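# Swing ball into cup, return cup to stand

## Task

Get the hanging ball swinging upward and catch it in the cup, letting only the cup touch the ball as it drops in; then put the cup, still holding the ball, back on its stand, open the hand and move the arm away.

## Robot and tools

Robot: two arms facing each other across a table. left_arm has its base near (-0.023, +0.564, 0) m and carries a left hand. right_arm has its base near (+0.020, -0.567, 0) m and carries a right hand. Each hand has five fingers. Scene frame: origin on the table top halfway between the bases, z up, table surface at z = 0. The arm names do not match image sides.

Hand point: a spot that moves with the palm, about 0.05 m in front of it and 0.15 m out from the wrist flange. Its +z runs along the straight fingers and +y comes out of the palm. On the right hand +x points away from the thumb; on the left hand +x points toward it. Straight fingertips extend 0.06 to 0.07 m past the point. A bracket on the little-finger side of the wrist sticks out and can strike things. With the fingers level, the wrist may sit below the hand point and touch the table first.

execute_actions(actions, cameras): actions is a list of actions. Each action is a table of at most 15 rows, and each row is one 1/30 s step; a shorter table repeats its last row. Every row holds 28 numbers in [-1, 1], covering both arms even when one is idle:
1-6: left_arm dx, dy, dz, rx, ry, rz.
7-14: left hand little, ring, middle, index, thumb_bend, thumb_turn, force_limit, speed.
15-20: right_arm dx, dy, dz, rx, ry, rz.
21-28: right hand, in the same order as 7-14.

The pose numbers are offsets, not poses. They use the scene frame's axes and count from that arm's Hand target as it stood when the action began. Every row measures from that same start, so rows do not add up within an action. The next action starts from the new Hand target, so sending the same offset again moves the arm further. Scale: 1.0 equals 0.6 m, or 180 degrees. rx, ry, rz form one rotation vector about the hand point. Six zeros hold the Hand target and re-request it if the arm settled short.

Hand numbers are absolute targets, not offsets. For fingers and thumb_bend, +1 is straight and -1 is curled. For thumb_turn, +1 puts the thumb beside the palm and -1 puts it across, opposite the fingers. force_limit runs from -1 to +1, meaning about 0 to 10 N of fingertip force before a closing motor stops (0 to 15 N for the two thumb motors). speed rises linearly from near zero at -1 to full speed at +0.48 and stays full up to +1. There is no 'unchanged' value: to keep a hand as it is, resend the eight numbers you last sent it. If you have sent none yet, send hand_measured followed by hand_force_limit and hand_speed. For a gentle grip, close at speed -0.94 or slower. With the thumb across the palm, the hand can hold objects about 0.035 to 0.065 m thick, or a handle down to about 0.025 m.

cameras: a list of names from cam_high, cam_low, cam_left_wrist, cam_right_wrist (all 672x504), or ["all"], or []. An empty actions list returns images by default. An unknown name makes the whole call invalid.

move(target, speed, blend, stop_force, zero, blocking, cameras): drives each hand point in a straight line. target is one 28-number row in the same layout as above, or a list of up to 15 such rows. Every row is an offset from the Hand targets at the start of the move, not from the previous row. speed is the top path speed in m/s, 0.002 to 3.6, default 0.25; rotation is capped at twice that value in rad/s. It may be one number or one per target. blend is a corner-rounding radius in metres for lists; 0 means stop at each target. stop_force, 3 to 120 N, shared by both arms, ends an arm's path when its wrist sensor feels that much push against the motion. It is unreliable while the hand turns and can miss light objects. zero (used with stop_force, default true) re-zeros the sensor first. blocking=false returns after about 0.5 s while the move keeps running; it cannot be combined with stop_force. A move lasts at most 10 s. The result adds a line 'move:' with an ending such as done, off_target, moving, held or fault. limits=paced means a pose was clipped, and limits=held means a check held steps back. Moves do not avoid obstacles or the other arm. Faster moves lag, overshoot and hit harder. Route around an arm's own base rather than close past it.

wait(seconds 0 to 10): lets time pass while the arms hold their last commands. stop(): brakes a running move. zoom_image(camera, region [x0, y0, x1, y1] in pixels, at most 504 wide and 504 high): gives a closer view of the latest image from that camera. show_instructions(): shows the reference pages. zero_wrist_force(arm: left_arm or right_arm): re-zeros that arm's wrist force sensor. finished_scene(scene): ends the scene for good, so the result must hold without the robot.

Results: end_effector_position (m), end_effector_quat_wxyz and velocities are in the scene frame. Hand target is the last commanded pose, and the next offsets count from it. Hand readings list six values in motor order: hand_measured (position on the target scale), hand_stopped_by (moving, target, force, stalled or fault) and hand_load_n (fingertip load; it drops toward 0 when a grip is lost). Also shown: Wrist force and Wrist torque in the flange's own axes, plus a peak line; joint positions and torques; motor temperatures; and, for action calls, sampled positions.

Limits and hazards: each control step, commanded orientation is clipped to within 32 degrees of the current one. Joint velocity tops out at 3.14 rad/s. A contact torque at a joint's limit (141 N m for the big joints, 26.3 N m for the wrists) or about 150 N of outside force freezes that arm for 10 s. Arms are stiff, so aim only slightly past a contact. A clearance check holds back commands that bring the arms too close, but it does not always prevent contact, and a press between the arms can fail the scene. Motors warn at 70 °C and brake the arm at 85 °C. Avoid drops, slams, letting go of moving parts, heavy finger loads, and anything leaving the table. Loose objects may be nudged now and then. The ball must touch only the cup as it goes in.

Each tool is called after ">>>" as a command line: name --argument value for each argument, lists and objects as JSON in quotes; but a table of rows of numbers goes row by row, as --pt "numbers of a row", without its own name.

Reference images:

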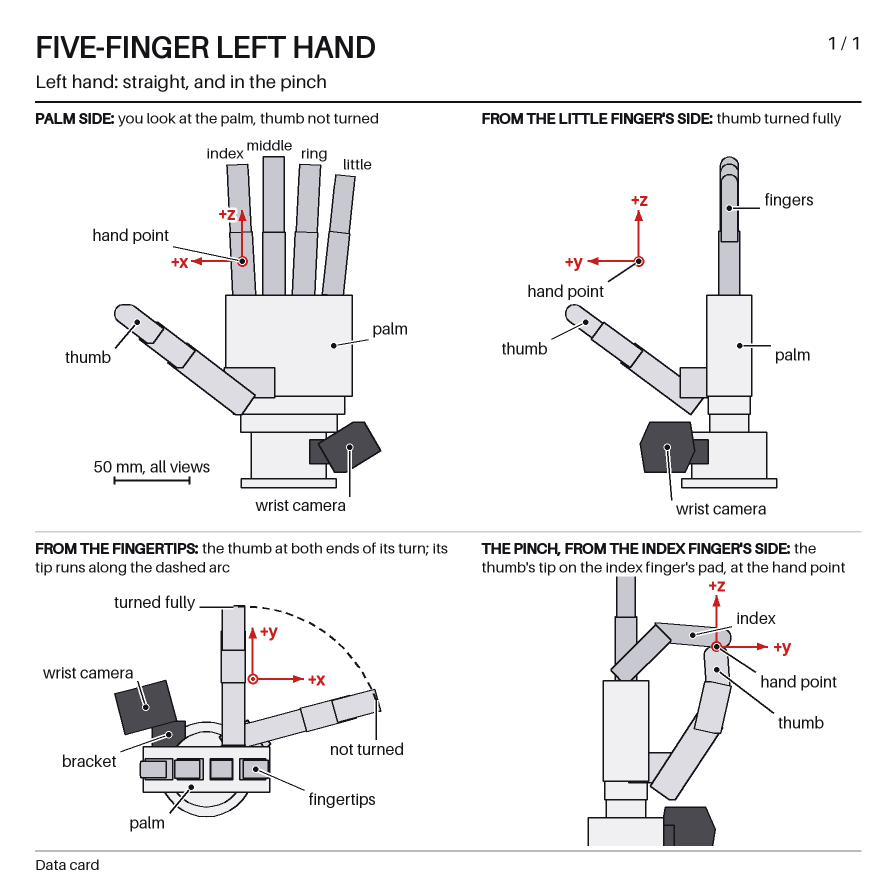

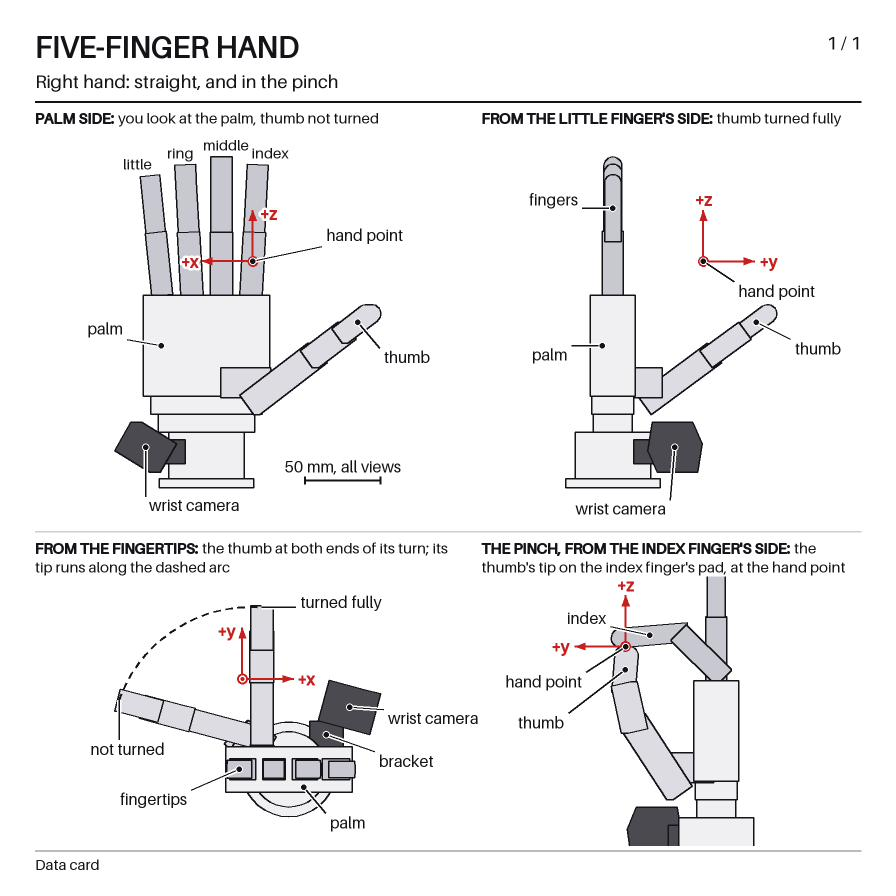

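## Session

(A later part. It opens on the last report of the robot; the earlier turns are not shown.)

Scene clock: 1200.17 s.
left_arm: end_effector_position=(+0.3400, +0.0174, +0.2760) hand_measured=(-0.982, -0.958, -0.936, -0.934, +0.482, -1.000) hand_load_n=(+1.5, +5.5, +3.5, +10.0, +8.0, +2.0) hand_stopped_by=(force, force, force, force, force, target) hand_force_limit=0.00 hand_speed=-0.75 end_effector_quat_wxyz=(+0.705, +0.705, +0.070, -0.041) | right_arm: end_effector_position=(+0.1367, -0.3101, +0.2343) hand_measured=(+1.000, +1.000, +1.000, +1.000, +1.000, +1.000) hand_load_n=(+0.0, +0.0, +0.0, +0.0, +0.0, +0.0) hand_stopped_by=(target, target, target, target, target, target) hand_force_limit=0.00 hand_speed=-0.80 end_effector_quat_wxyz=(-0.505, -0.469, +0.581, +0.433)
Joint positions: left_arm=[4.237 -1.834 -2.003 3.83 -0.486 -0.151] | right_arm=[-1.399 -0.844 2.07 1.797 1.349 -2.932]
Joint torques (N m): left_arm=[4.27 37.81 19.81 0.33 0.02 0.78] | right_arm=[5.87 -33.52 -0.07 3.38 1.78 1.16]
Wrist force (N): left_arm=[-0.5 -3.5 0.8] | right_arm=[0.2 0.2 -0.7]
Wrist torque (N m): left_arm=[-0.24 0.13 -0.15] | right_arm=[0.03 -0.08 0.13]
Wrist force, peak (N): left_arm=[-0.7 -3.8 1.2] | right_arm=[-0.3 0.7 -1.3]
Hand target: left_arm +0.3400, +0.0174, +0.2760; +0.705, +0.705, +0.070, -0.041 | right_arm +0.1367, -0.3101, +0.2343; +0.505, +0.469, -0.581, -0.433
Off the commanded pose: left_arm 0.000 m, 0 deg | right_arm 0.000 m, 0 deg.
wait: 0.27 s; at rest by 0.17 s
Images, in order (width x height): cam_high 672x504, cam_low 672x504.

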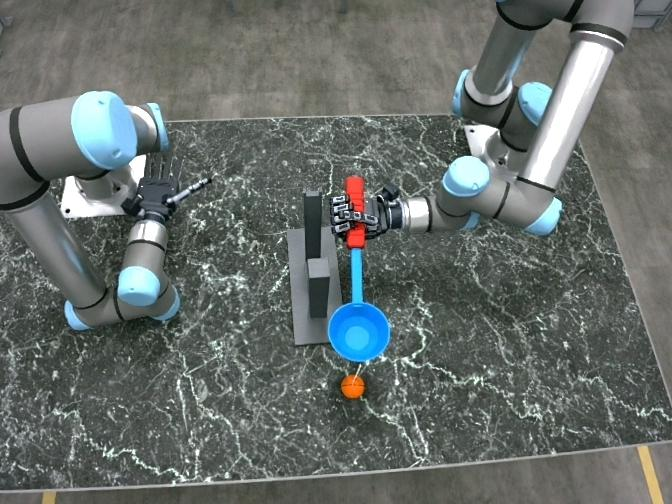

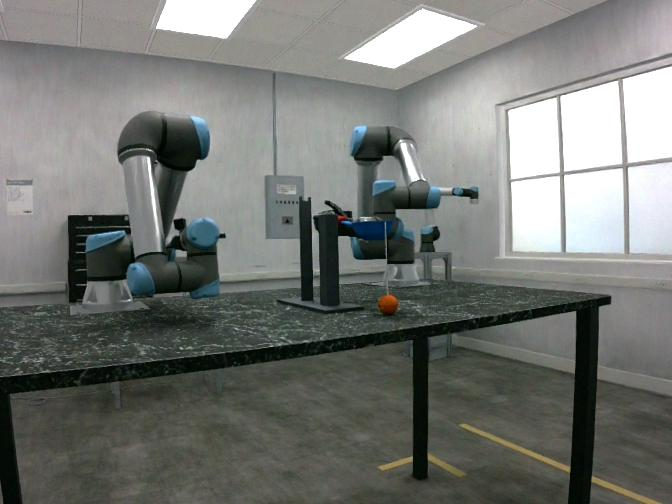

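>>> move --target '[0.005,0.0083,0.005,0,0,0,-1,-1,-1,-1,-1,-1,0,-0.75,0,0,0,0,0,0,1,1,1,1,1,1,0,-0.8]' --speed 0.003

>>> move --target '[0,0,0.5017,0,0,0,-1,-1,-1,-1,-1,-1,0,-0.75,0,0,0,0,0,0,1,1,1,1,1,1,0,-0.8]' --speed 0.1 --cameras '["cam_high","cam_low"]'

>>> wait --seconds 0.2 --cameras '["cam_high","cam_low"]'

>>> execute_actions --actions '[[[0,0,0,0,0,0,-1,-1,-1,-1,-1,-1,0,-0.75,0,0,0,0,0,0,1,1,1,1,1,1,0,-0.8],[0,0,0,0,0,0,-1,-1,-1,-1,-1,-1,0,-0.75,0,0,0,0,0,0,1,1,1,1,1,1,0,-0.8],[0,0,0,0,0,0,-1,-1,-1,-1,-1,-1,0,-0.75,0,0,0,0,0,0,1,1,1,1,1,1,0,-0.8],[0,0,0,0,0,0,-1,-1,-1,-1,-1,-1,0,-0.75,0,0,0,0,0,0,1,1,1,1,1,1,0,-0.8],[0,0,0,0,0,0,-1,-1,-1,-1,-1,-1,0,-0.75,0,0,0,0,0,0,1,1,1,1,1,1,0,-0.8],[0,0,0,0,0,0,-1,-1,-1,-1,-1,-1,0,-0.75,0,0,0,0,0,0,1,1,1,1,1,1,0,-0.8],[0,0,0,0,0,0,-1,-1,-1,-1,-1,-1,0,-0.75,0,0,0,0,0,0,1,1,1,1,1,1,0,-0.8],[0,0,0,0,0,0,-1,-1,-1,-1,-1,-1,0,-0.75,0,0,0,0,0,0,1,1,1,1,1,1,0,-0.8],[0,0,0,0,0,0,-1,-1,-1,-1,-1,-1,0,-0.75,0,0,0,0,0,0,1,1,1,1,1,1,0,-0.8],[0,0,0,0,0,0,-1,-1,-1,-1,-1,-1,0,-0.75,0,0,0,0,0,0,1,1,1,1,1,1,0,-0.8],[0,0,0,0,0,0,-1,-1,-1,-1,-1,-1,0,-0.75,0,0,0,0,0,0,1,1,1,1,1,1,0,-0.8],[0,0,0,0,0,0,-1,-1,-1,-1,-1,-1,0,-0.75,0,0,0,0,0,0,1,1,1,1,1,1,0,-0.8],[0,-0.00556,0,0,0,0,-1,-1,-1,-1,-1,-1,0,-0.75,0,0,0,0,0,0,1,1,1,1,1,1,0,-0.8],[0,-0.01667,0,0,0,0,-1,-1,-1,-1,-1,-1,0,-0.75,0,0,0,0,0,0,1,1,1,1,1,1,0,-0.8],[0,-0.03333,0,0,0,0,-1,-1,-1,-1,-1,-1,0,-0.75,0,0,0,0,0,0,1,1,1,1,1,1,0,-0.8]],[[0,-0.02222,0,0,0,0,-1,-1,-1,-1,-1,-1,0,-0.75,0,0,0,0,0,0,1,1,1,1,1,1,0,-0.8],[0,-0.04444,0,0,0,0,-1,-1,-1,-1,-1,-1,0,-0.75,0,0,0,0,0,0,1,1,1,1,1,1,0,-0.8],[0,-0.06667,0,0,0,0,-1,-1,-1,-1,-1,-1,0,-0.75,0,0,0,0,0,0,1,1,1,1,1,1,0,-0.8],[0,-0.08889,0,0,0,0,-1,-1,-1,-1,-1,-1,0,-0.75,0,0,0,0,0,0,1,1,1,1,1,1,0,-0.8],[0,-0.11111,0,0,0,0,-1,-1,-1,-1,-1,-1,0,-0.75,0,0,0,0,0,0,1,1,1,1,1,1,0,-0.8],[0,-0.13333,0,0,0,0,-1,-1,-1,-1,-1,-1,0,-0.75,0,0,0,0,0,0,1,1,1,1,1,1,0,-0.8],[0,-0.15556,0,0,0,0,-1,-1,-1,-1,-1,-1,0,-0.75,0,0,0,0,0,0,1,1,1,1,1,1,0,-0.8],[0,-0.17778,0,0,0,0,-1,-1,-1,-1,-1,-1,0,-0.75,0,0,0,0,0,0,1,1,1,1,1,1,0,-0.8],[0,-0.2,0,0,0,0,-1,-1,-1,-1,-1,-1,0,-0.75,0,0,0,0,0,0,1,1,1,1,1,1,0,-0.8],[0,-0.21333,0,0,0,0,-1,-1,-1,-1,-1,-1,0,-0.75,0,0,0,0,0,0,1,1,1,1,1,1,0,-0.8],[0,-0.21778,0,0,0,0,-1,-1,-1,-1,-1,-1,0,-0.75,0,0,0,0,0,0,1,1,1,1,1,1,0,-0.8],[0,-0.21333,0,0,0,0,-1,-1,-1,-1,-1,-1,0,-0.75,0,0,0,0,0,0,1,1,1,1,1,1,0,-0.8],[0,-0.2,0,0,0,0,-1,-1,-1,-1,-1,-1,0,-0.75,0,0,0,0,0,0,1,1,1,1,1,1,0,-0.8],[0,-0.17778,0,0,0,0,-1,-1,-1,-1,-1,-1,0,-0.75,0,0,0,0,0,0,1,1,1,1,1,1,0,-0.8],[0,-0.15556,0,0,0,0,-1,-1,-1,-1,-1,-1,0,-0.75,0,0,0,0,0,0,1,1,1,1,1,1,0,-0.8]],[[0,0.02222,0,0,0,0,-1,-1,-1,-1,-1,-1,0,-0.75,0,0,0,0,0,0,1,1,1,1,1,1,0,-0.8],[0,0.04444,0,0,0,0,-1,-1,-1,-1,-1,-1,0,-0.75,0,0,0,0,0,0,1,1,1,1,1,1,0,-0.8],[0,0.06667,0,0,0,0,-1,-1,-1,-1,-1,-1,0,-0.75,0,0,0,0,0,0,1,1,1,1,1,1,0,-0.8],[0,0.08889,0,0,0,0,-1,-1,-1,-1,-1,-1,0,-0.75,0,0,0,0,0,0,1,1,1,1,1,1,0,-0.8],[0,0.11111,0,0,0,0,-1,-1,-1,-1,-1,-1,0,-0.75,0,0,0,0,0,0,1,1,1,1,1,1,0,-0.8],[0,0.13333,0,0,0,0,-1,-1,-1,-1,-1,-1,0,-0.75,0,0,0,0,0,0,1,1,1,1,1,1,0,-0.8],[0,0.15556,0,0,0,0,-1,-1,-1,-1,-1,-1,0,-0.75,0,0,0,0,0,0,1,1,1,1,1,1,0,-0.8],[0,0.17778,0,0,0,0,-1,-1,-1,-1,-1,-1,0,-0.75,0,0,0,0,0,0,1,1,1,1,1,1,0,-0.8],[0,0.19111,0,0,0,0,-1,-1,-1,-1,-1,-1,0,-0.75,0,0,0,0,0,0,1,1,1,1,1,1,0,-0.8],[0,0.19556,0,0,0,0,-1,-1,-1,-1,-1,-1,0,-0.75,0,0,0,0,0,0,1,1,1,1,1,1,0,-0.8],[0,0.19111,0,0,0,0,-1,-1,-1,-1,-1,-1,0,-0.75,0,0,0,0,0,0,1,1,1,1,1,1,0,-0.8],[0,0.17778,0,0,0,0,-1,-1,-1,-1,-1,-1,0,-0.75,0,0,0,0,0,0,1,1,1,1,1,1,0,-0.8],[0,0.15556,0,0,0,0,-1,-1,-1,-1,-1,-1,0,-0.75,0,0,0,0,0,0,1,1,1,1,1,1,0,-0.8],[0,0.13333,0,0,0,0,-1,-1,-1,-1,-1,-1,0,-0.75,0,0,0,0,0,0,1,1,1,1,1,1,0,-0.8],[0,0.11111,0,0,0,0,-1,-1,-1,-1,-1,-1,0,-0.75,0,0,0,0,0,0,1,1,1,1,1,1,0,-0.8]],[[0,-0.02222,0,0,0,0,-1,-1,-1,-1,-1,-1,0,-0.75,0,0,0,0,0,0,1,1,1,1,1,1,0,-0.8],[0,-0.04444,0,0,0,0,-1,-1,-1,-1,-1,-1,0,-0.75,0,0,0,0,0,0,1,1,1,1,1,1,0,-0.8],[0,-0.06667,0,0,0,0,-1,-1,-1,-1,-1,-1,0,-0.75,0,0,0,0,0,0,1,1,1,1,1,1,0,-0.8],[0,-0.08889,0,0,0,0,-1,-1,-1,-1,-1,-1,0,-0.75,0,0,0,0,0,0,1,1,1,1,1,1,0,-0.8],[0,-0.11111,0,0,0,0,-1,-1,-1,-1,-1,-1,0,-0.75,0,0,0,0,0,0,1,1,1,1,1,1,0,-0.8],[0,-0.13333,0,0,0,0,-1,-1,-1,-1,-1,-1,0,-0.75,0,0,0,0,0,0,1,1,1,1,1,1,0,-0.8],[0,-0.15556,0,0,0,0,-1,-1,-1,-1,-1,-1,0,-0.75,0,0,0,0,0,0,1,1,1,1,1,1,0,-0.8],[0,-0.17778,0,0,0,0,-1,-1,-1,-1,-1,-1,0,-0.75,0,0,0,0,0,0,1,1,1,1,1,1,0,-0.8],[0,-0.2,0,0,0,0,-1,-1,-1,-1,-1,-1,0,-0.75,0,0,0,0,0,0,1,1,1,1,1,1,0,-0.8],[0,-0.21195,0,0,0,0,-1,-1,-1,-1,-1,-1,0,-0.75,0,0,0,0,0,0,1,1,1,1,1,1,0,-0.8],[0,-0.21362,0,0,0,0,-1,-1,-1,-1,-1,-1,0,-0.75,0,0,0,0,0,0,1,1,1,1,1,1,0,-0.8],[0,-0.205,0,0,0,0,-1,-1,-1,-1,-1,-1,0,-0.75,0,0,0,0,0,0,1,1,1,1,1,1,0,-0.8],[0,-0.18612,0,0,0,0,-1,-1,-1,-1,-1,-1,0,-0.75,0,0,0,0,0,0,1,1,1,1,1,1,0,-0.8],[0,-0.15695,0,0,0,0,-1,-1,-1,-1,-1,-1,0,-0.75,0,0,0,0,0,0,1,1,1,1,1,1,0,-0.8],[0,-0.12778,0,0,0,0,-1,-1,-1,-1,-1,-1,0,-0.75,0,0,0,0,0,0,1,1,1,1,1,1,0,-0.8]],[[0,0.02917,0,0,0,0,-1,-1,-1,-1,-1,-1,0,-0.75,0,0,0,0,0,0,1,1,1,1,1,1,0,-0.8],[0.003,0.05833,0,0,0,0,-1,-1,-1,-1,-1,-1,0,-0.75,0,0,0,0,0,0,1,1,1,1,1,1,0,-0.8],[0.01167,0.0875,0,0,0,0,-1,-1,-1,-1,-1,-1,0,-0.75,0,0,0,0,0,0,1,1,1,1,1,1,0,-0.8],[0.025,0.11583,0,0,0,0,-1,-1,-1,-1,-1,-1,0,-0.75,0,0,0,0,0,0,1,1,1,1,1,1,0,-0.8],[0.04133,0.14333,0,0,0,0,-1,-1,-1,-1,-1,-1,0,-0.75,0,0,0,0,0,0,1,1,1,1,1,1,0,-0.8],[0.05867,0.17,-0.00417,0,0,0,-1,-1,-1,-1,-1,-1,0,-0.75,0,0,0,0,0,0,1,1,1,1,1,1,0,-0.8],[0.075,0.19583,-0.0125,0,0,0,-1,-1,-1,-1,-1,-1,0,-0.75,0,0,0,0,0,0,1,1,1,1,1,1,0,-0.8],[0.08833,0.22083,-0.025,0,0,0,-1,-1,-1,-1,-1,-1,0,-0.75,0,0,0,0,0,0,1,1,1,1,1,1,0,-0.8],[0.097,0.245,-0.04167,0,0,0,-1,-1,-1,-1,-1,-1,0,-0.75,0,0,0,0,0,0,1,1,1,1,1,1,0,-0.8],[0.1,0.26833,-0.0625,0,0,0,-1,-1,-1,-1,-1,-1,0,-0.75,0,0,0,0,0,0,1,1,1,1,1,1,0,-0.8],[0.1,0.29083,-0.0875,0,0,0,-1,-1,-1,-1,-1,-1,0,-0.75,0,0,0,0,0,0,1,1,1,1,1,1,0,-0.8],[0.1,0.3125,-0.11667,0,0,0,-1,-1,-1,-1,-1,-1,0,-0.75,0,0,0,0,0,0,1,1,1,1,1,1,0,-0.8],[0.1,0.3275,-0.1375,0,0,0,-1,-1,-1,-1,-1,-1,0,-0.75,0,0,0,0,0,0,1,1,1,1,1,1,0,-0.8],[0.1,0.33583,-0.15,0,0,0,-1,-1,-1,-1,-1,-1,0,-0.75,0,0,0,0,0,0,1,1,1,1,1,1,0,-0.8],[0.1,0.33917,-0.15417,0,0,0,-1,-1,-1,-1,-1,-1,0,-0.75,0,0,0,0,0,0,1,1,1,1,1,1,0,-0.8]]]' --cameras '["cam_high","cam_low"]'

>>> wait --seconds 0.066 --cameras '["cam_high","cam_low"]'

>>> wait --seconds 0.1 --cameras '["cam_high","cam_low"]'

Scene clock: 1294.07 s.
left_arm: end_effector_position=(+0.3430, +0.0224, +0.2790) hand_measured=(-0.982, -0.958, -0.936, -0.934, +0.482, -1.000) hand_load_n=(+1.5, +6.0, +3.5, +10.0, +8.0, +2.5) hand_stopped_by=(force, force, force, force, force, target) hand_force_limit=0.00 hand_speed=-0.75 end_effector_quat_wxyz=(+0.705, +0.705, +0.070, -0.041) | right_arm: end_effector_position=(+0.1367, -0.3101, +0.2343) hand_measured=(+1.000, +1.000, +1.000, +1.000, +1.000, +1.000) hand_load_n=(+0.0, +0.0, +0.0, +0.0, +0.0, +0.0) hand_stopped_by=(target, target, target, target, target, target) hand_force_limit=0.00 hand_speed=-0.80 end_effector_quat_wxyz=(-0.505, -0.469, +0.581, +0.433)
Joint positions: left_arm=[4.251 -1.826 -2.003 3.823 -0.472 -0.151] | right_arm=[-1.399 -0.844 2.07 1.797 1.349 -2.932]
Joint torques (N m): left_arm=[2.32 41.79 9.12 0.46 1.09 2.75] | right_arm=[6.36 -34.12 0.05 3.36 1.73 1.24]
Wrist force (N): left_arm=[-0.5 -4.0 0.9] | right_arm=[-0.2 0.6 -0.8]
Wrist torque (N m): left_arm=[-0.26 0.13 -0.25] | right_arm=[0.11 -0.02 0.12]
Wrist force, peak (N): left_arm=[-0.5 -4.4 1.0] | right_arm=[-0.4 0.7 -1.1]
Hand target: left_arm +0.3430, +0.0224, +0.2790; +0.705, +0.705, +0.070, -0.041 | right_arm +0.1367, -0.3101, +0.2343; +0.505, +0.469, -0.581, -0.433
Off the commanded pose: left_arm 0.000 m, 0 deg | right_arm 0.000 m, 0 deg.
move: done

Scene clock: 1297.50 s.
left_arm: end_effector_position=(+0.3431, +0.0224, +0.5799) hand_measured=(-0.982, -0.958, -0.936, -0.934, +0.482, -1.000) hand_load_n=(+1.5, +5.5, +3.5, +10.0, +8.0, +2.5) hand_stopped_by=(force, force, force, force, force, target) hand_force_limit=0.00 hand_speed=-0.75 end_effector_quat_wxyz=(+0.705, +0.705, +0.070, -0.041) | right_arm: end_effector_position=(+0.1367, -0.3101, +0.2343) hand_measured=(+1.000, +1.000, +1.000, +1.000, +1.000, +1.000) hand_load_n=(-0.5, +0.0, +0.0, +0.0, +0.0, +0.0) hand_stopped_by=(target, target, target, target, target, target) hand_force_limit=0.00 hand_speed=-0.80 end_effector_quat_wxyz=(-0.505, -0.469, +0.581, +0.433)
Joint positions: left_arm=[4.251 -1.619 -1.424 3.036 -0.472 -0.151] | right_arm=[-1.399 -0.844 2.07 1.797 1.349 -2.932]
Joint torques (N m): left_arm=[6.3 27.39 18.09 2.15 1.18 1.49] | right_arm=[6.04 -33.67 -0.28 3.39 1.82 1.19]
Wrist force (N): left_arm=[-0.6 -4.1 1.2] | right_arm=[0.1 0.6 -0.8]
Wrist torque (N m): left_arm=[-0.30 0.16 -0.32] | right_arm=[0.10 -0.06 0.13]
Wrist force, peak (N): left_arm=[-0.5 -6.2 1.0] | right_arm=[-0.3 0.6 -1.0]
Hand target: left_arm +0.3430, +0.0224, +0.5800; +0.705, +0.705, +0.070, -0.041 | right_arm +0.1367, -0.3101, +0.2343; +0.505, +0.469, -0.581, -0.433
Off the commanded pose: left_arm 0.000 m, 0 deg | right_arm 0.000 m, 0 deg.
move: done
Images, in order (width x height): cam_high 672x504, cam_low 672x504.

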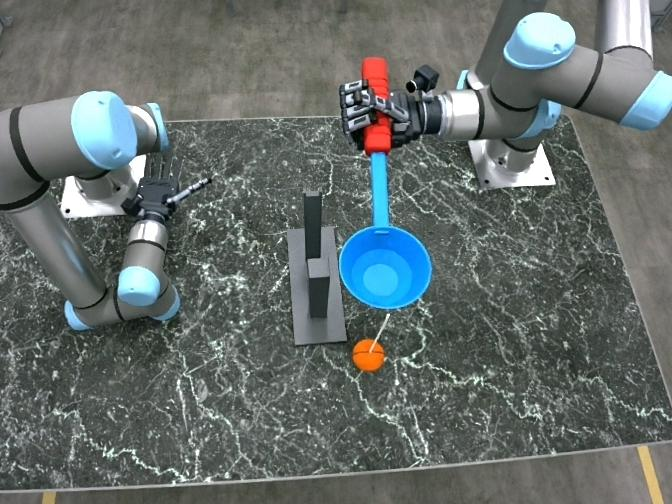

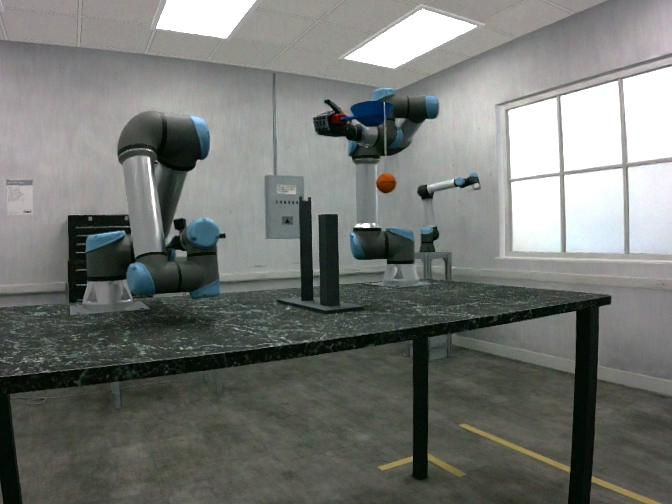

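Scene clock: 1297.70 s.
left_arm: end_effector_position=(+0.3431, +0.0224, +0.5799) hand_measured=(-0.982, -0.958, -0.936, -0.934, +0.482, -1.000) hand_load_n=(+1.5, +6.0, +3.5, +10.0, +8.0, +2.0) hand_stopped_by=(force, force, force, force, force, target) hand_force_limit=0.00 hand_speed=-0.75 end_effector_quat_wxyz=(+0.705, +0.705, +0.070, -0.041) | right_arm: end_effector_position=(+0.1367, -0.3101, +0.2343) hand_measured=(+1.000, +1.000, +1.000, +1.000, +1.000, +1.000) hand_load_n=(+0.0, +0.0, +0.0, +0.0, +0.0, +0.0) hand_stopped_by=(target, target, target, target, target, target) hand_force_limit=0.00 hand_speed=-0.80 end_effector_quat_wxyz=(-0.505, -0.469, +0.581, +0.433)
Joint positions: left_arm=[4.251 -1.619 -1.424 3.036 -0.472 -0.151] | right_arm=[-1.399 -0.844 2.07 1.797 1.349 -2.932]
Joint torques (N m): left_arm=[6.03 33.86 20.16 0.53 1.2 0.18] | right_arm=[6.48 -34.34 -0.22 3.36 1.82 1.18]
Wrist force (N): left_arm=[-0.7 -4.0 0.9] | right_arm=[-0.2 0.5 -0.8]
Wrist torque (N m): left_arm=[-0.25 0.17 -0.34] | right_arm=[0.08 -0.01 0.11]
Wrist force, peak (N): left_arm=[-0.6 -4.2 1.2] | right_arm=[0.0 0.6 -0.9]
Hand target: left_arm +0.3430, +0.0224, +0.5800; +0.705, +0.705, +0.070, -0.041 | right_arm +0.1367, -0.3101, +0.2343; +0.505, +0.469, -0.581, -0.433
Off the commanded pose: left_arm 0.000 m, 0 deg | right_arm 0.000 m, 0 deg.
wait: 0.20 s; at rest by 0.17 s
Images, in order (width x height): cam_high 672x504, cam_low 672x504.

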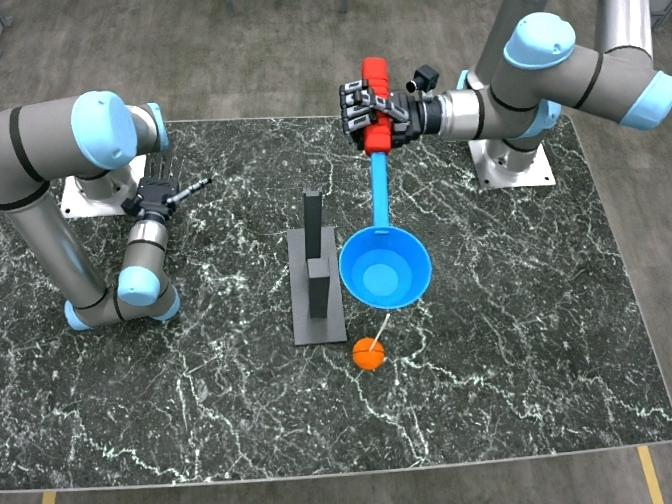

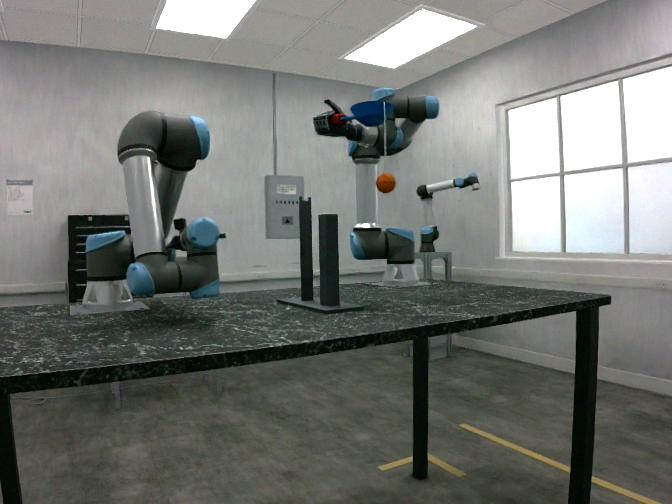

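Scene clock: 1300.63 s.
left_arm: end_effector_position=(+0.4033, +0.1001, +0.4885) hand_measured=(-0.982, -0.958, -0.936, -0.934, +0.484, -1.000) hand_load_n=(+0.0, +1.5, +2.5, +8.5, +8.0, +3.0) hand_stopped_by=(force, force, force, force, force, target) hand_force_limit=0.00 hand_speed=-0.75 end_effector_quat_wxyz=(+0.701, +0.709, +0.070, -0.041) | right_arm: end_effector_position=(+0.1367, -0.3101, +0.2343) hand_measured=(+1.000, +1.000, +1.000, +1.000, +1.000, +1.000) hand_load_n=(+0.0, +0.0, +0.0, +0.0, +0.0, +0.0) hand_stopped_by=(target, target, target, target, target, target) hand_force_limit=0.00 hand_speed=-0.80 end_effector_quat_wxyz=(-0.505, -0.469, +0.581, +0.433)
Joint positions: left_arm=[4.478 -1.64 -1.627 3.205 -0.245 -0.096] | right_arm=[-1.399 -0.844 2.07 1.797 1.349 -2.932]
Joint torques (N m): left_arm=[7.08 21.85 13.72 2.03 1.26 2.36] | right_arm=[5.67 -34.18 0.02 3.34 1.81 1.19]
Wrist force (N): left_arm=[-1.1 -4.5 1.4] | right_arm=[-0.1 0.5 -0.6]
Wrist torque (N m): left_arm=[-0.33 0.11 -0.30] | right_arm=[0.07 -0.04 0.13]
Wrist force, peak (N): left_arm=[0.5 -12.3 -1.9] | right_arm=[-0.3 0.9 -0.8]
Hand target: left_arm +0.4030, +0.1026, +0.4875; +0.705, +0.705, +0.070, -0.041 | right_arm +0.1367, -0.3101, +0.2343; +0.505, +0.469, -0.581, -0.433
Off the commanded pose: left_arm 0.003 m, 1 deg | right_arm 0.000 m, 0 deg.
Step readings (end_effector_position of left_arm | right_arm):
0: (+0.3431, +0.0224, +0.5799) | (+0.1367, -0.3101, +0.2343)
1: (+0.3431, +0.0224, +0.5799) | (+0.1367, -0.3101, +0.2343)
2: (+0.3431, +0.0224, +0.5799) | (+0.1367, -0.3101, +0.2343)
4: (+0.3431, +0.0224, +0.5799) | (+0.1367, -0.3101, +0.2343)
8: (+0.3431, +0.0224, +0.5800) | (+0.1367, -0.3101, +0.2343)
15: (+0.3429, +0.0177, +0.5801) | (+0.1367, -0.3101, +0.2343)
16: (+0.3426, +0.0117, +0.5799) | (+0.1367, -0.3101, +0.2343)
17: (+0.3421, +0.0028, +0.5796) | (+0.1367, -0.3101, +0.2343)
19: (+0.3403, -0.0208, +0.5786) | (+0.1367, -0.3101, +0.2343)
23: (+0.3387, -0.0761, +0.5773) | (+0.1367, -0.3101, +0.2343)
30: (+0.3432, -0.1196, +0.5798) | (+0.1367, -0.3101, +0.2343)
31: (+0.3437, -0.1093, +0.5804) | (+0.1367, -0.3101, +0.2343)
32: (+0.3437, -0.0970, +0.5807) | (+0.1367, -0.3101, +0.2343)
34: (+0.3433, -0.0675, +0.5807) | (+0.1367, -0.3101, +0.2343)
38: (+0.3429, -0.0155, +0.5805) | (+0.1367, -0.3101, +0.2343)
45: (+0.3417, +0.0052, +0.5794) | (+0.1367, -0.3101, +0.2343)
46: (+0.3406, -0.0077, +0.5787) | (+0.1367, -0.3101, +0.2343)
47: (+0.3395, -0.0212, +0.5781) | (+0.1367, -0.3101, +0.2343)
49: (+0.3384, -0.0481, +0.5774) | (+0.1367, -0.3101, +0.2343)
53: (+0.3390, -0.1027, +0.5772) | (+0.1367, -0.3101, +0.2343)
60: (+0.3434, -0.1386, +0.5800) | (+0.1367, -0.3101, +0.2343)
61: (+0.3439, -0.1253, +0.5807) | (+0.1367, -0.3101, +0.2343)
62: (+0.3441, -0.1098, +0.5811) | (+0.1367, -0.3101, +0.2343)
64: (+0.3465, -0.0721, +0.5813) | (+0.1367, -0.3101, +0.2343)
68: (+0.3755, -0.0043, +0.5786) | (+0.1367, -0.3101, +0.2343)
75: (+0.4043, +0.0912, +0.4994) | (+0.1367, -0.3101, +0.2343)
Images, in order (width x height): cam_high 672x504, cam_low 672x504.

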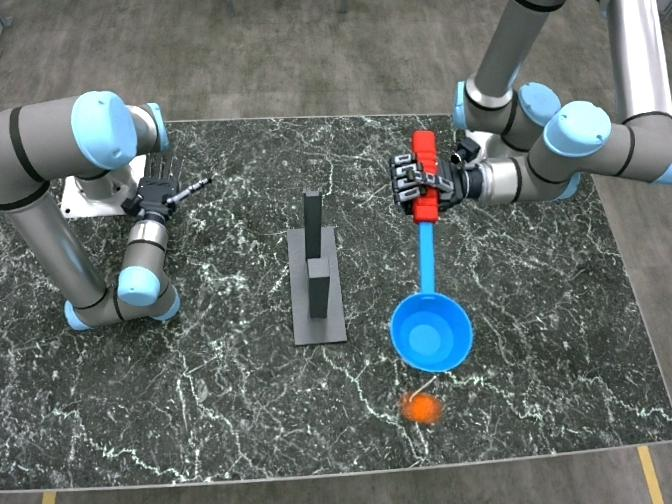

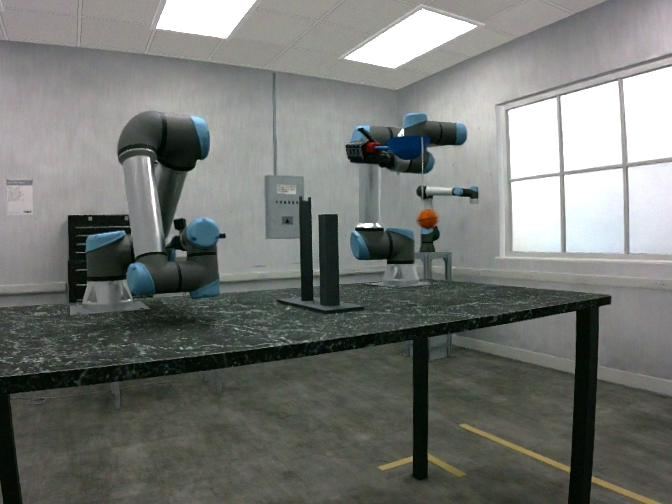

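Scene clock: 1300.70 s.
left_arm: end_effector_position=(+0.4033, +0.1001, +0.4885) hand_measured=(-0.982, -0.958, -0.936, -0.934, +0.484, -1.000) hand_load_n=(+0.0, +2.5, +3.0, +8.0, +8.0, +2.5) hand_stopped_by=(force, force, force, force, force, target) hand_force_limit=0.00 hand_speed=-0.75 end_effector_quat_wxyz=(+0.701, +0.709, +0.070, -0.041) | right_arm: end_effector_position=(+0.1367, -0.3101, +0.2343) hand_measured=(+1.000, +1.000, +1.000, +1.000, +1.000, +1.000) hand_load_n=(+0.0, +0.0, +0.0, +0.0, +0.5, +0.0) hand_stopped_by=(target, target, target, target, target, target) hand_force_limit=0.00 hand_speed=-0.80 end_effector_quat_wxyz=(-0.505, -0.469, +0.581, +0.433)
Joint positions: left_arm=[4.478 -1.64 -1.627 3.205 -0.245 -0.096] | right_arm=[-1.399 -0.844 2.07 1.797 1.349 -2.932]
Joint torques (N m): left_arm=[7.78 20.98 14.64 2.16 1.41 2.68] | right_arm=[5.93 -34.24 0.25 3.39 1.84 1.07]
Wrist force (N): left_arm=[-1.0 -4.0 1.6] | right_arm=[-0.2 0.4 -0.5]
Wrist torque (N m): left_arm=[-0.31 0.10 -0.23] | right_arm=[0.05 -0.02 0.11]
Wrist force, peak (N): left_arm=[-0.8 -4.4 0.7] | right_arm=[-0.2 0.5 -0.5]
Hand target: left_arm +0.4030, +0.1026, +0.4875; +0.705, +0.705, +0.070, -0.041 | right_arm +0.1367, -0.3101, +0.2343; +0.505, +0.469, -0.581, -0.433
Off the commanded pose: left_arm 0.003 m, 1 deg | right_arm 0.000 m, 0 deg.
wait: 0.07 s; no rest
Images, in order (width x height): cam_high 672x504, cam_low 672x504.

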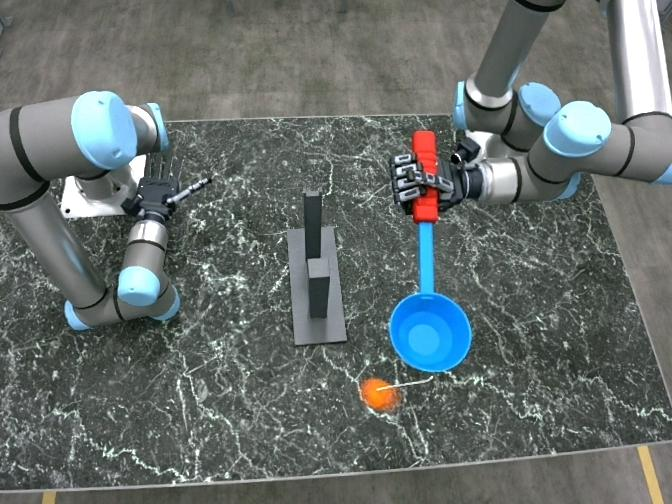

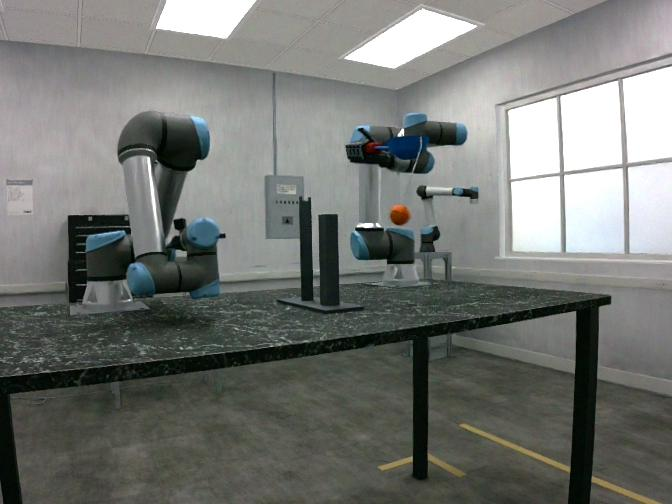

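Scene clock: 1300.80 s.
left_arm: end_effector_position=(+0.4033, +0.1001, +0.4885) hand_measured=(-0.982, -0.958, -0.936, -0.934, +0.484, -1.000) hand_load_n=(+0.0, +2.0, +3.0, +8.0, +8.0, +2.0) hand_stopped_by=(force, force, force, force, force, target) hand_force_limit=0.00 hand_speed=-0.75 end_effector_quat_wxyz=(+0.701, +0.709, +0.070, -0.041) | right_arm: end_effector_position=(+0.1367, -0.3101, +0.2343) hand_measured=(+1.000, +1.000, +1.000, +1.000, +1.000, +1.000) hand_load_n=(+0.0, +0.0, +0.0, -0.5, +0.0, +0.0) hand_stopped_by=(target, target, target, target, target, target) hand_force_limit=0.00 hand_speed=-0.80 end_effector_quat_wxyz=(-0.505, -0.469, +0.581, +0.433)
Joint positions: left_arm=[4.478 -1.64 -1.627 3.205 -0.245 -0.096] | right_arm=[-1.399 -0.844 2.07 1.797 1.349 -2.932]
Joint torques (N m): left_arm=[7 19.26 13.75 1.82 1.03 2.7] | right_arm=[5.44 -34.1 -0.14 3.28 1.79 1.19]
Wrist force (N): left_arm=[-0.8 -4.2 1.2] | right_arm=[0.0 0.5 -0.6]
Wrist torque (N m): left_arm=[-0.32 0.17 -0.22] | right_arm=[0.08 -0.06 0.13]
Wrist force, peak (N): left_arm=[-1.0 -4.3 1.5] | right_arm=[-0.3 0.5 -0.8]
Hand target: left_arm +0.4030, +0.1026, +0.4875; +0.705, +0.705, +0.070, -0.041 | right_arm +0.1367, -0.3101, +0.2343; +0.505, +0.469, -0.581, -0.433
Off the commanded pose: left_arm 0.003 m, 1 deg | right_arm 0.000 m, 0 deg.
wait: 0.10 s; no rest
Images, in order (width x height): cam_high 672x504, cam_low 672x504.

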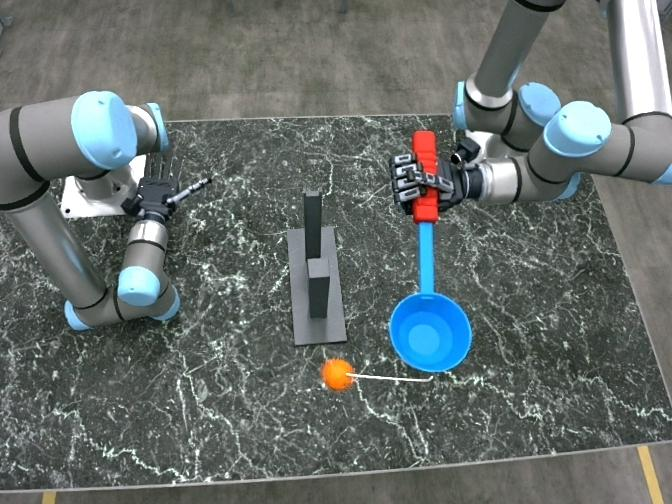

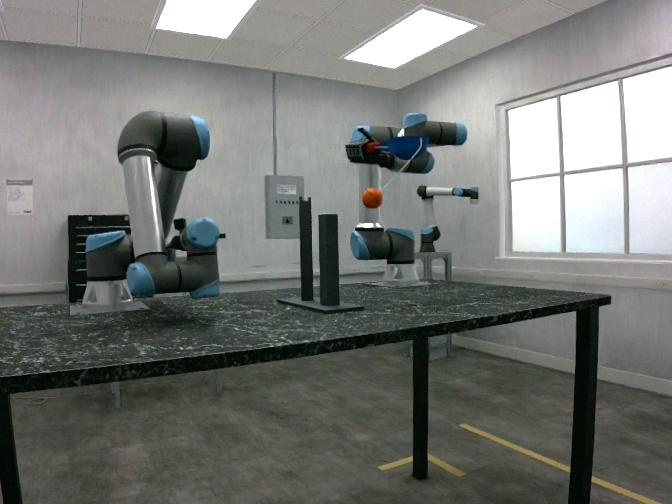

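>>> execute_actions --actions '[]' --cameras '["cam_high","cam_low","cam_left_wrist"]'

Scene clock: 1357.67 s.
left_arm: end_effector_position=(+0.4033, +0.1001, +0.4885) hand_measured=(-0.982, -0.958, -0.936, -0.934, +0.484, -1.000) hand_load_n=(+0.0, +2.5, +3.0, +8.0, +8.0, +2.5) hand_stopped_by=(force, force, force, force, force, target) hand_force_limit=0.00 hand_speed=-0.75 end_effector_quat_wxyz=(+0.701, +0.709, +0.070, -0.041) | right_arm: end_effector_position=(+0.1367, -0.3101, +0.2343) hand_measured=(+1.000, +1.000, +1.000, +1.000, +1.000, +1.000) hand_load_n=(+0.0, +0.0, +0.0, +0.0, +0.0, +0.0) hand_stopped_by=(target, target, target, target, target, target) hand_force_limit=0.00 hand_speed=-0.80 end_effector_quat_wxyz=(-0.505, -0.469, +0.581, +0.433)
Joint positions: left_arm=[4.478 -1.64 -1.627 3.205 -0.245 -0.096] | right_arm=[-1.399 -0.844 2.07 1.797 1.349 -2.932]
Joint velocities: within noise
Joint torques (N m): left_arm=[-5.43 29.53 15.49 -0.02 0.95 -1.38] | right_arm=[5.84 -35.02 0.24 3.36 1.81 1.13]
Motor temperatures (°C): left_arm=[31 31 34 38 40 38] | right_arm=[37 37 31 42 40 45]
Wrist force (N): left_arm=[-0.8 -4.0 1.3] | right_arm=[0.0 0.6 -0.7]
Wrist torque (N m): left_arm=[-0.27 0.16 -0.30] | right_arm=[0.09 -0.05 0.12]
Wrist force, peak (N): left_arm=[-1.0 -4.7 1.2] | right_arm=[-0.2 0.8 -1.0]
Hand target: left_arm +0.4030, +0.1026, +0.4875; +0.705, +0.705, +0.070, -0.041 | right_arm +0.1367, -0.3101, +0.2343; +0.505, +0.469, -0.581, -0.433
Off the commanded pose: left_arm 0.003 m, 1 deg | right_arm 0.000 m, 0 deg.
camera_calibration:
cam_left_wrist: T_world_to_cam=[[0.0842796, -0.00674606, -0.996419, 0.449028], [0.803244, 0.592209, 0.063931, -0.422455], [0.589657, -0.805756, 0.0553299, -0.0673182], [0, 0, 0, 1]] pos_world=[0.341185, 0.198968, 0.478153]
Images, in order (width x height): cam_high 672x504, cam_low 672x504, cam_left_wrist 672x504.

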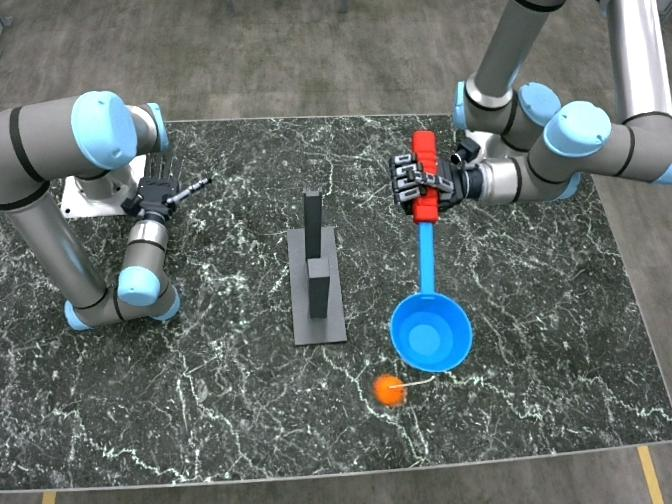

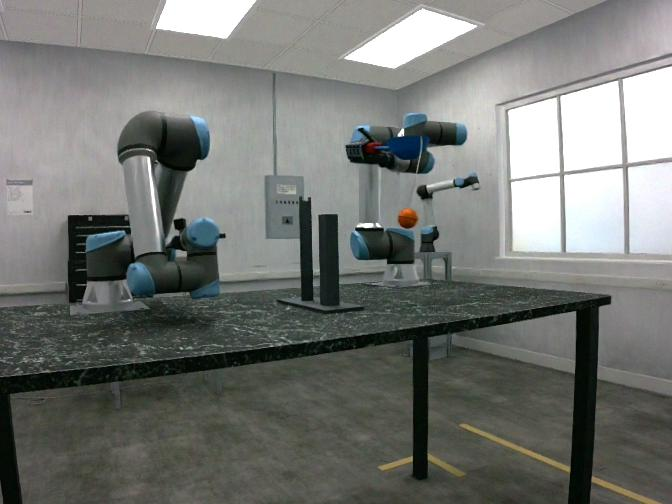

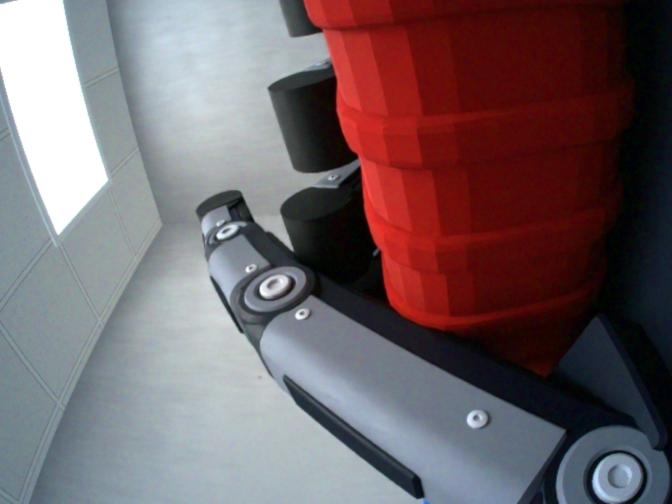

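>>> move --target '[-0.105, -0.142, -0.1, 0, 0, 0, -0.996, -0.996, -0.996, -0.996, -0.98, -1, 0.4, -0.9, 0, 0, 0, 0, 0, 0, 1, 1, 1, 1, 1, 1, 0, -0.8]' --speed 0.15 --cameras '["cam_high", "cam_low"]'

Scene clock: 1416.90 s.
left_arm: end_effector_position=(+0.3401, +0.0174, +0.4274) hand_measured=(-0.996, -0.974, -0.942, -0.934, +0.466, -1.000) hand_load_n=(+0.0, +7.5, +6.5, +7.5, +10.5, +2.5) hand_stopped_by=(target, force, force, force, force, target) hand_force_limit=0.40 hand_speed=-0.90 end_effector_quat_wxyz=(+0.705, +0.705, +0.070, -0.041) | right_arm: end_effector_position=(+0.1367, -0.3101, +0.2343) hand_measured=(+1.000, +1.000, +1.000, +1.000, +1.000, +1.000) hand_load_n=(+0.0, +0.5, +0.0, +0.0, -0.5, +0.0) hand_stopped_by=(target, target, target, target, target, target) hand_force_limit=0.00 hand_speed=-0.80 end_effector_quat_wxyz=(-0.505, -0.469, +0.581, +0.433)
Joint positions: left_arm=[4.237 -1.656 -1.777 3.426 -0.486 -0.151] | right_arm=[-1.399 -0.844 2.07 1.797 1.349 -2.932]
Joint torques (N m): left_arm=[-4.91 40.02 32.44 0.65 -0.28 2.39] | right_arm=[5.1 -35.71 -0.27 3.34 1.76 1.18]
Wrist force (N): left_arm=[-1.0 -4.3 1.1] | right_arm=[-0.1 0.4 -0.7]
Wrist torque (N m): left_arm=[-0.31 0.22 -0.24] | right_arm=[0.06 -0.03 0.11]
Wrist force, peak (N): left_arm=[-1.7 -6.0 2.3] | right_arm=[-0.1 1.1 -0.8]
Hand target: left_arm +0.3400, +0.0174, +0.4275; +0.705, +0.705, +0.070, -0.041 | right_arm +0.1367, -0.3101, +0.2343; +0.505, +0.469, -0.581, -0.433
Off the commanded pose: left_arm 0.000 m, 0 deg | right_arm 0.000 m, 0 deg.
move: done
Images, in order (width x height): cam_high 672x504, cam_low 672x504.

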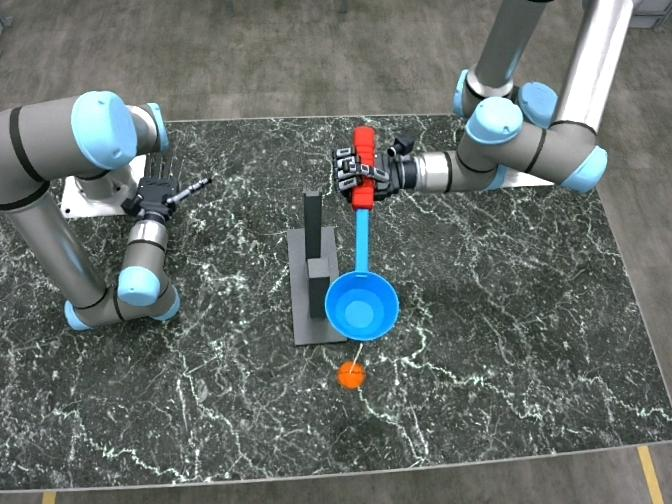

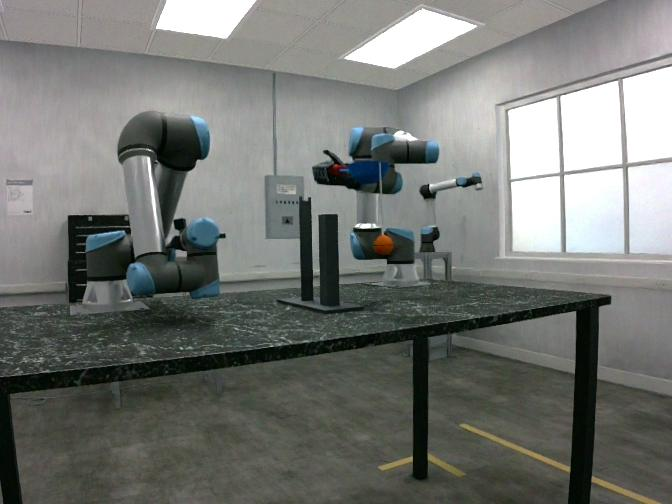

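>>> zoom_image --camera "cam_low" --region '[300, 140, 420, 260]'

>>> zoom_image --camera "cam_high" --region '[300, 110, 430, 400]'

Scaled by 4.200 from the camera's 672x504 image, which has a finer 960x720 frame.

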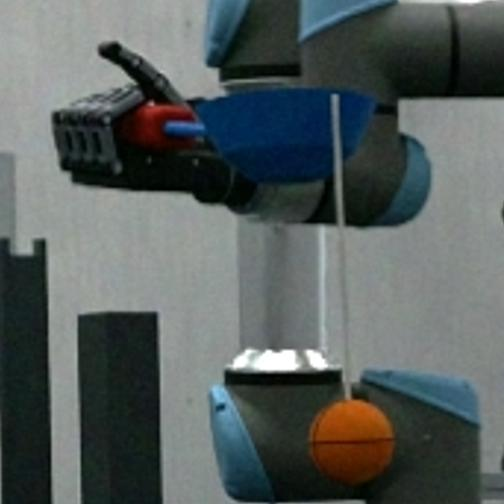

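Scaled by 1.738 from the camera's 672x504 image, which has a finer 960x720 frame.

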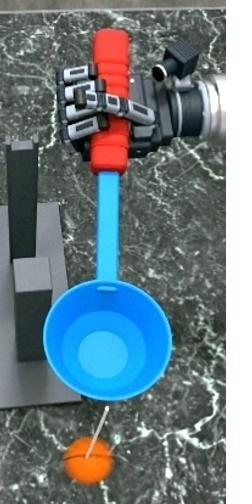

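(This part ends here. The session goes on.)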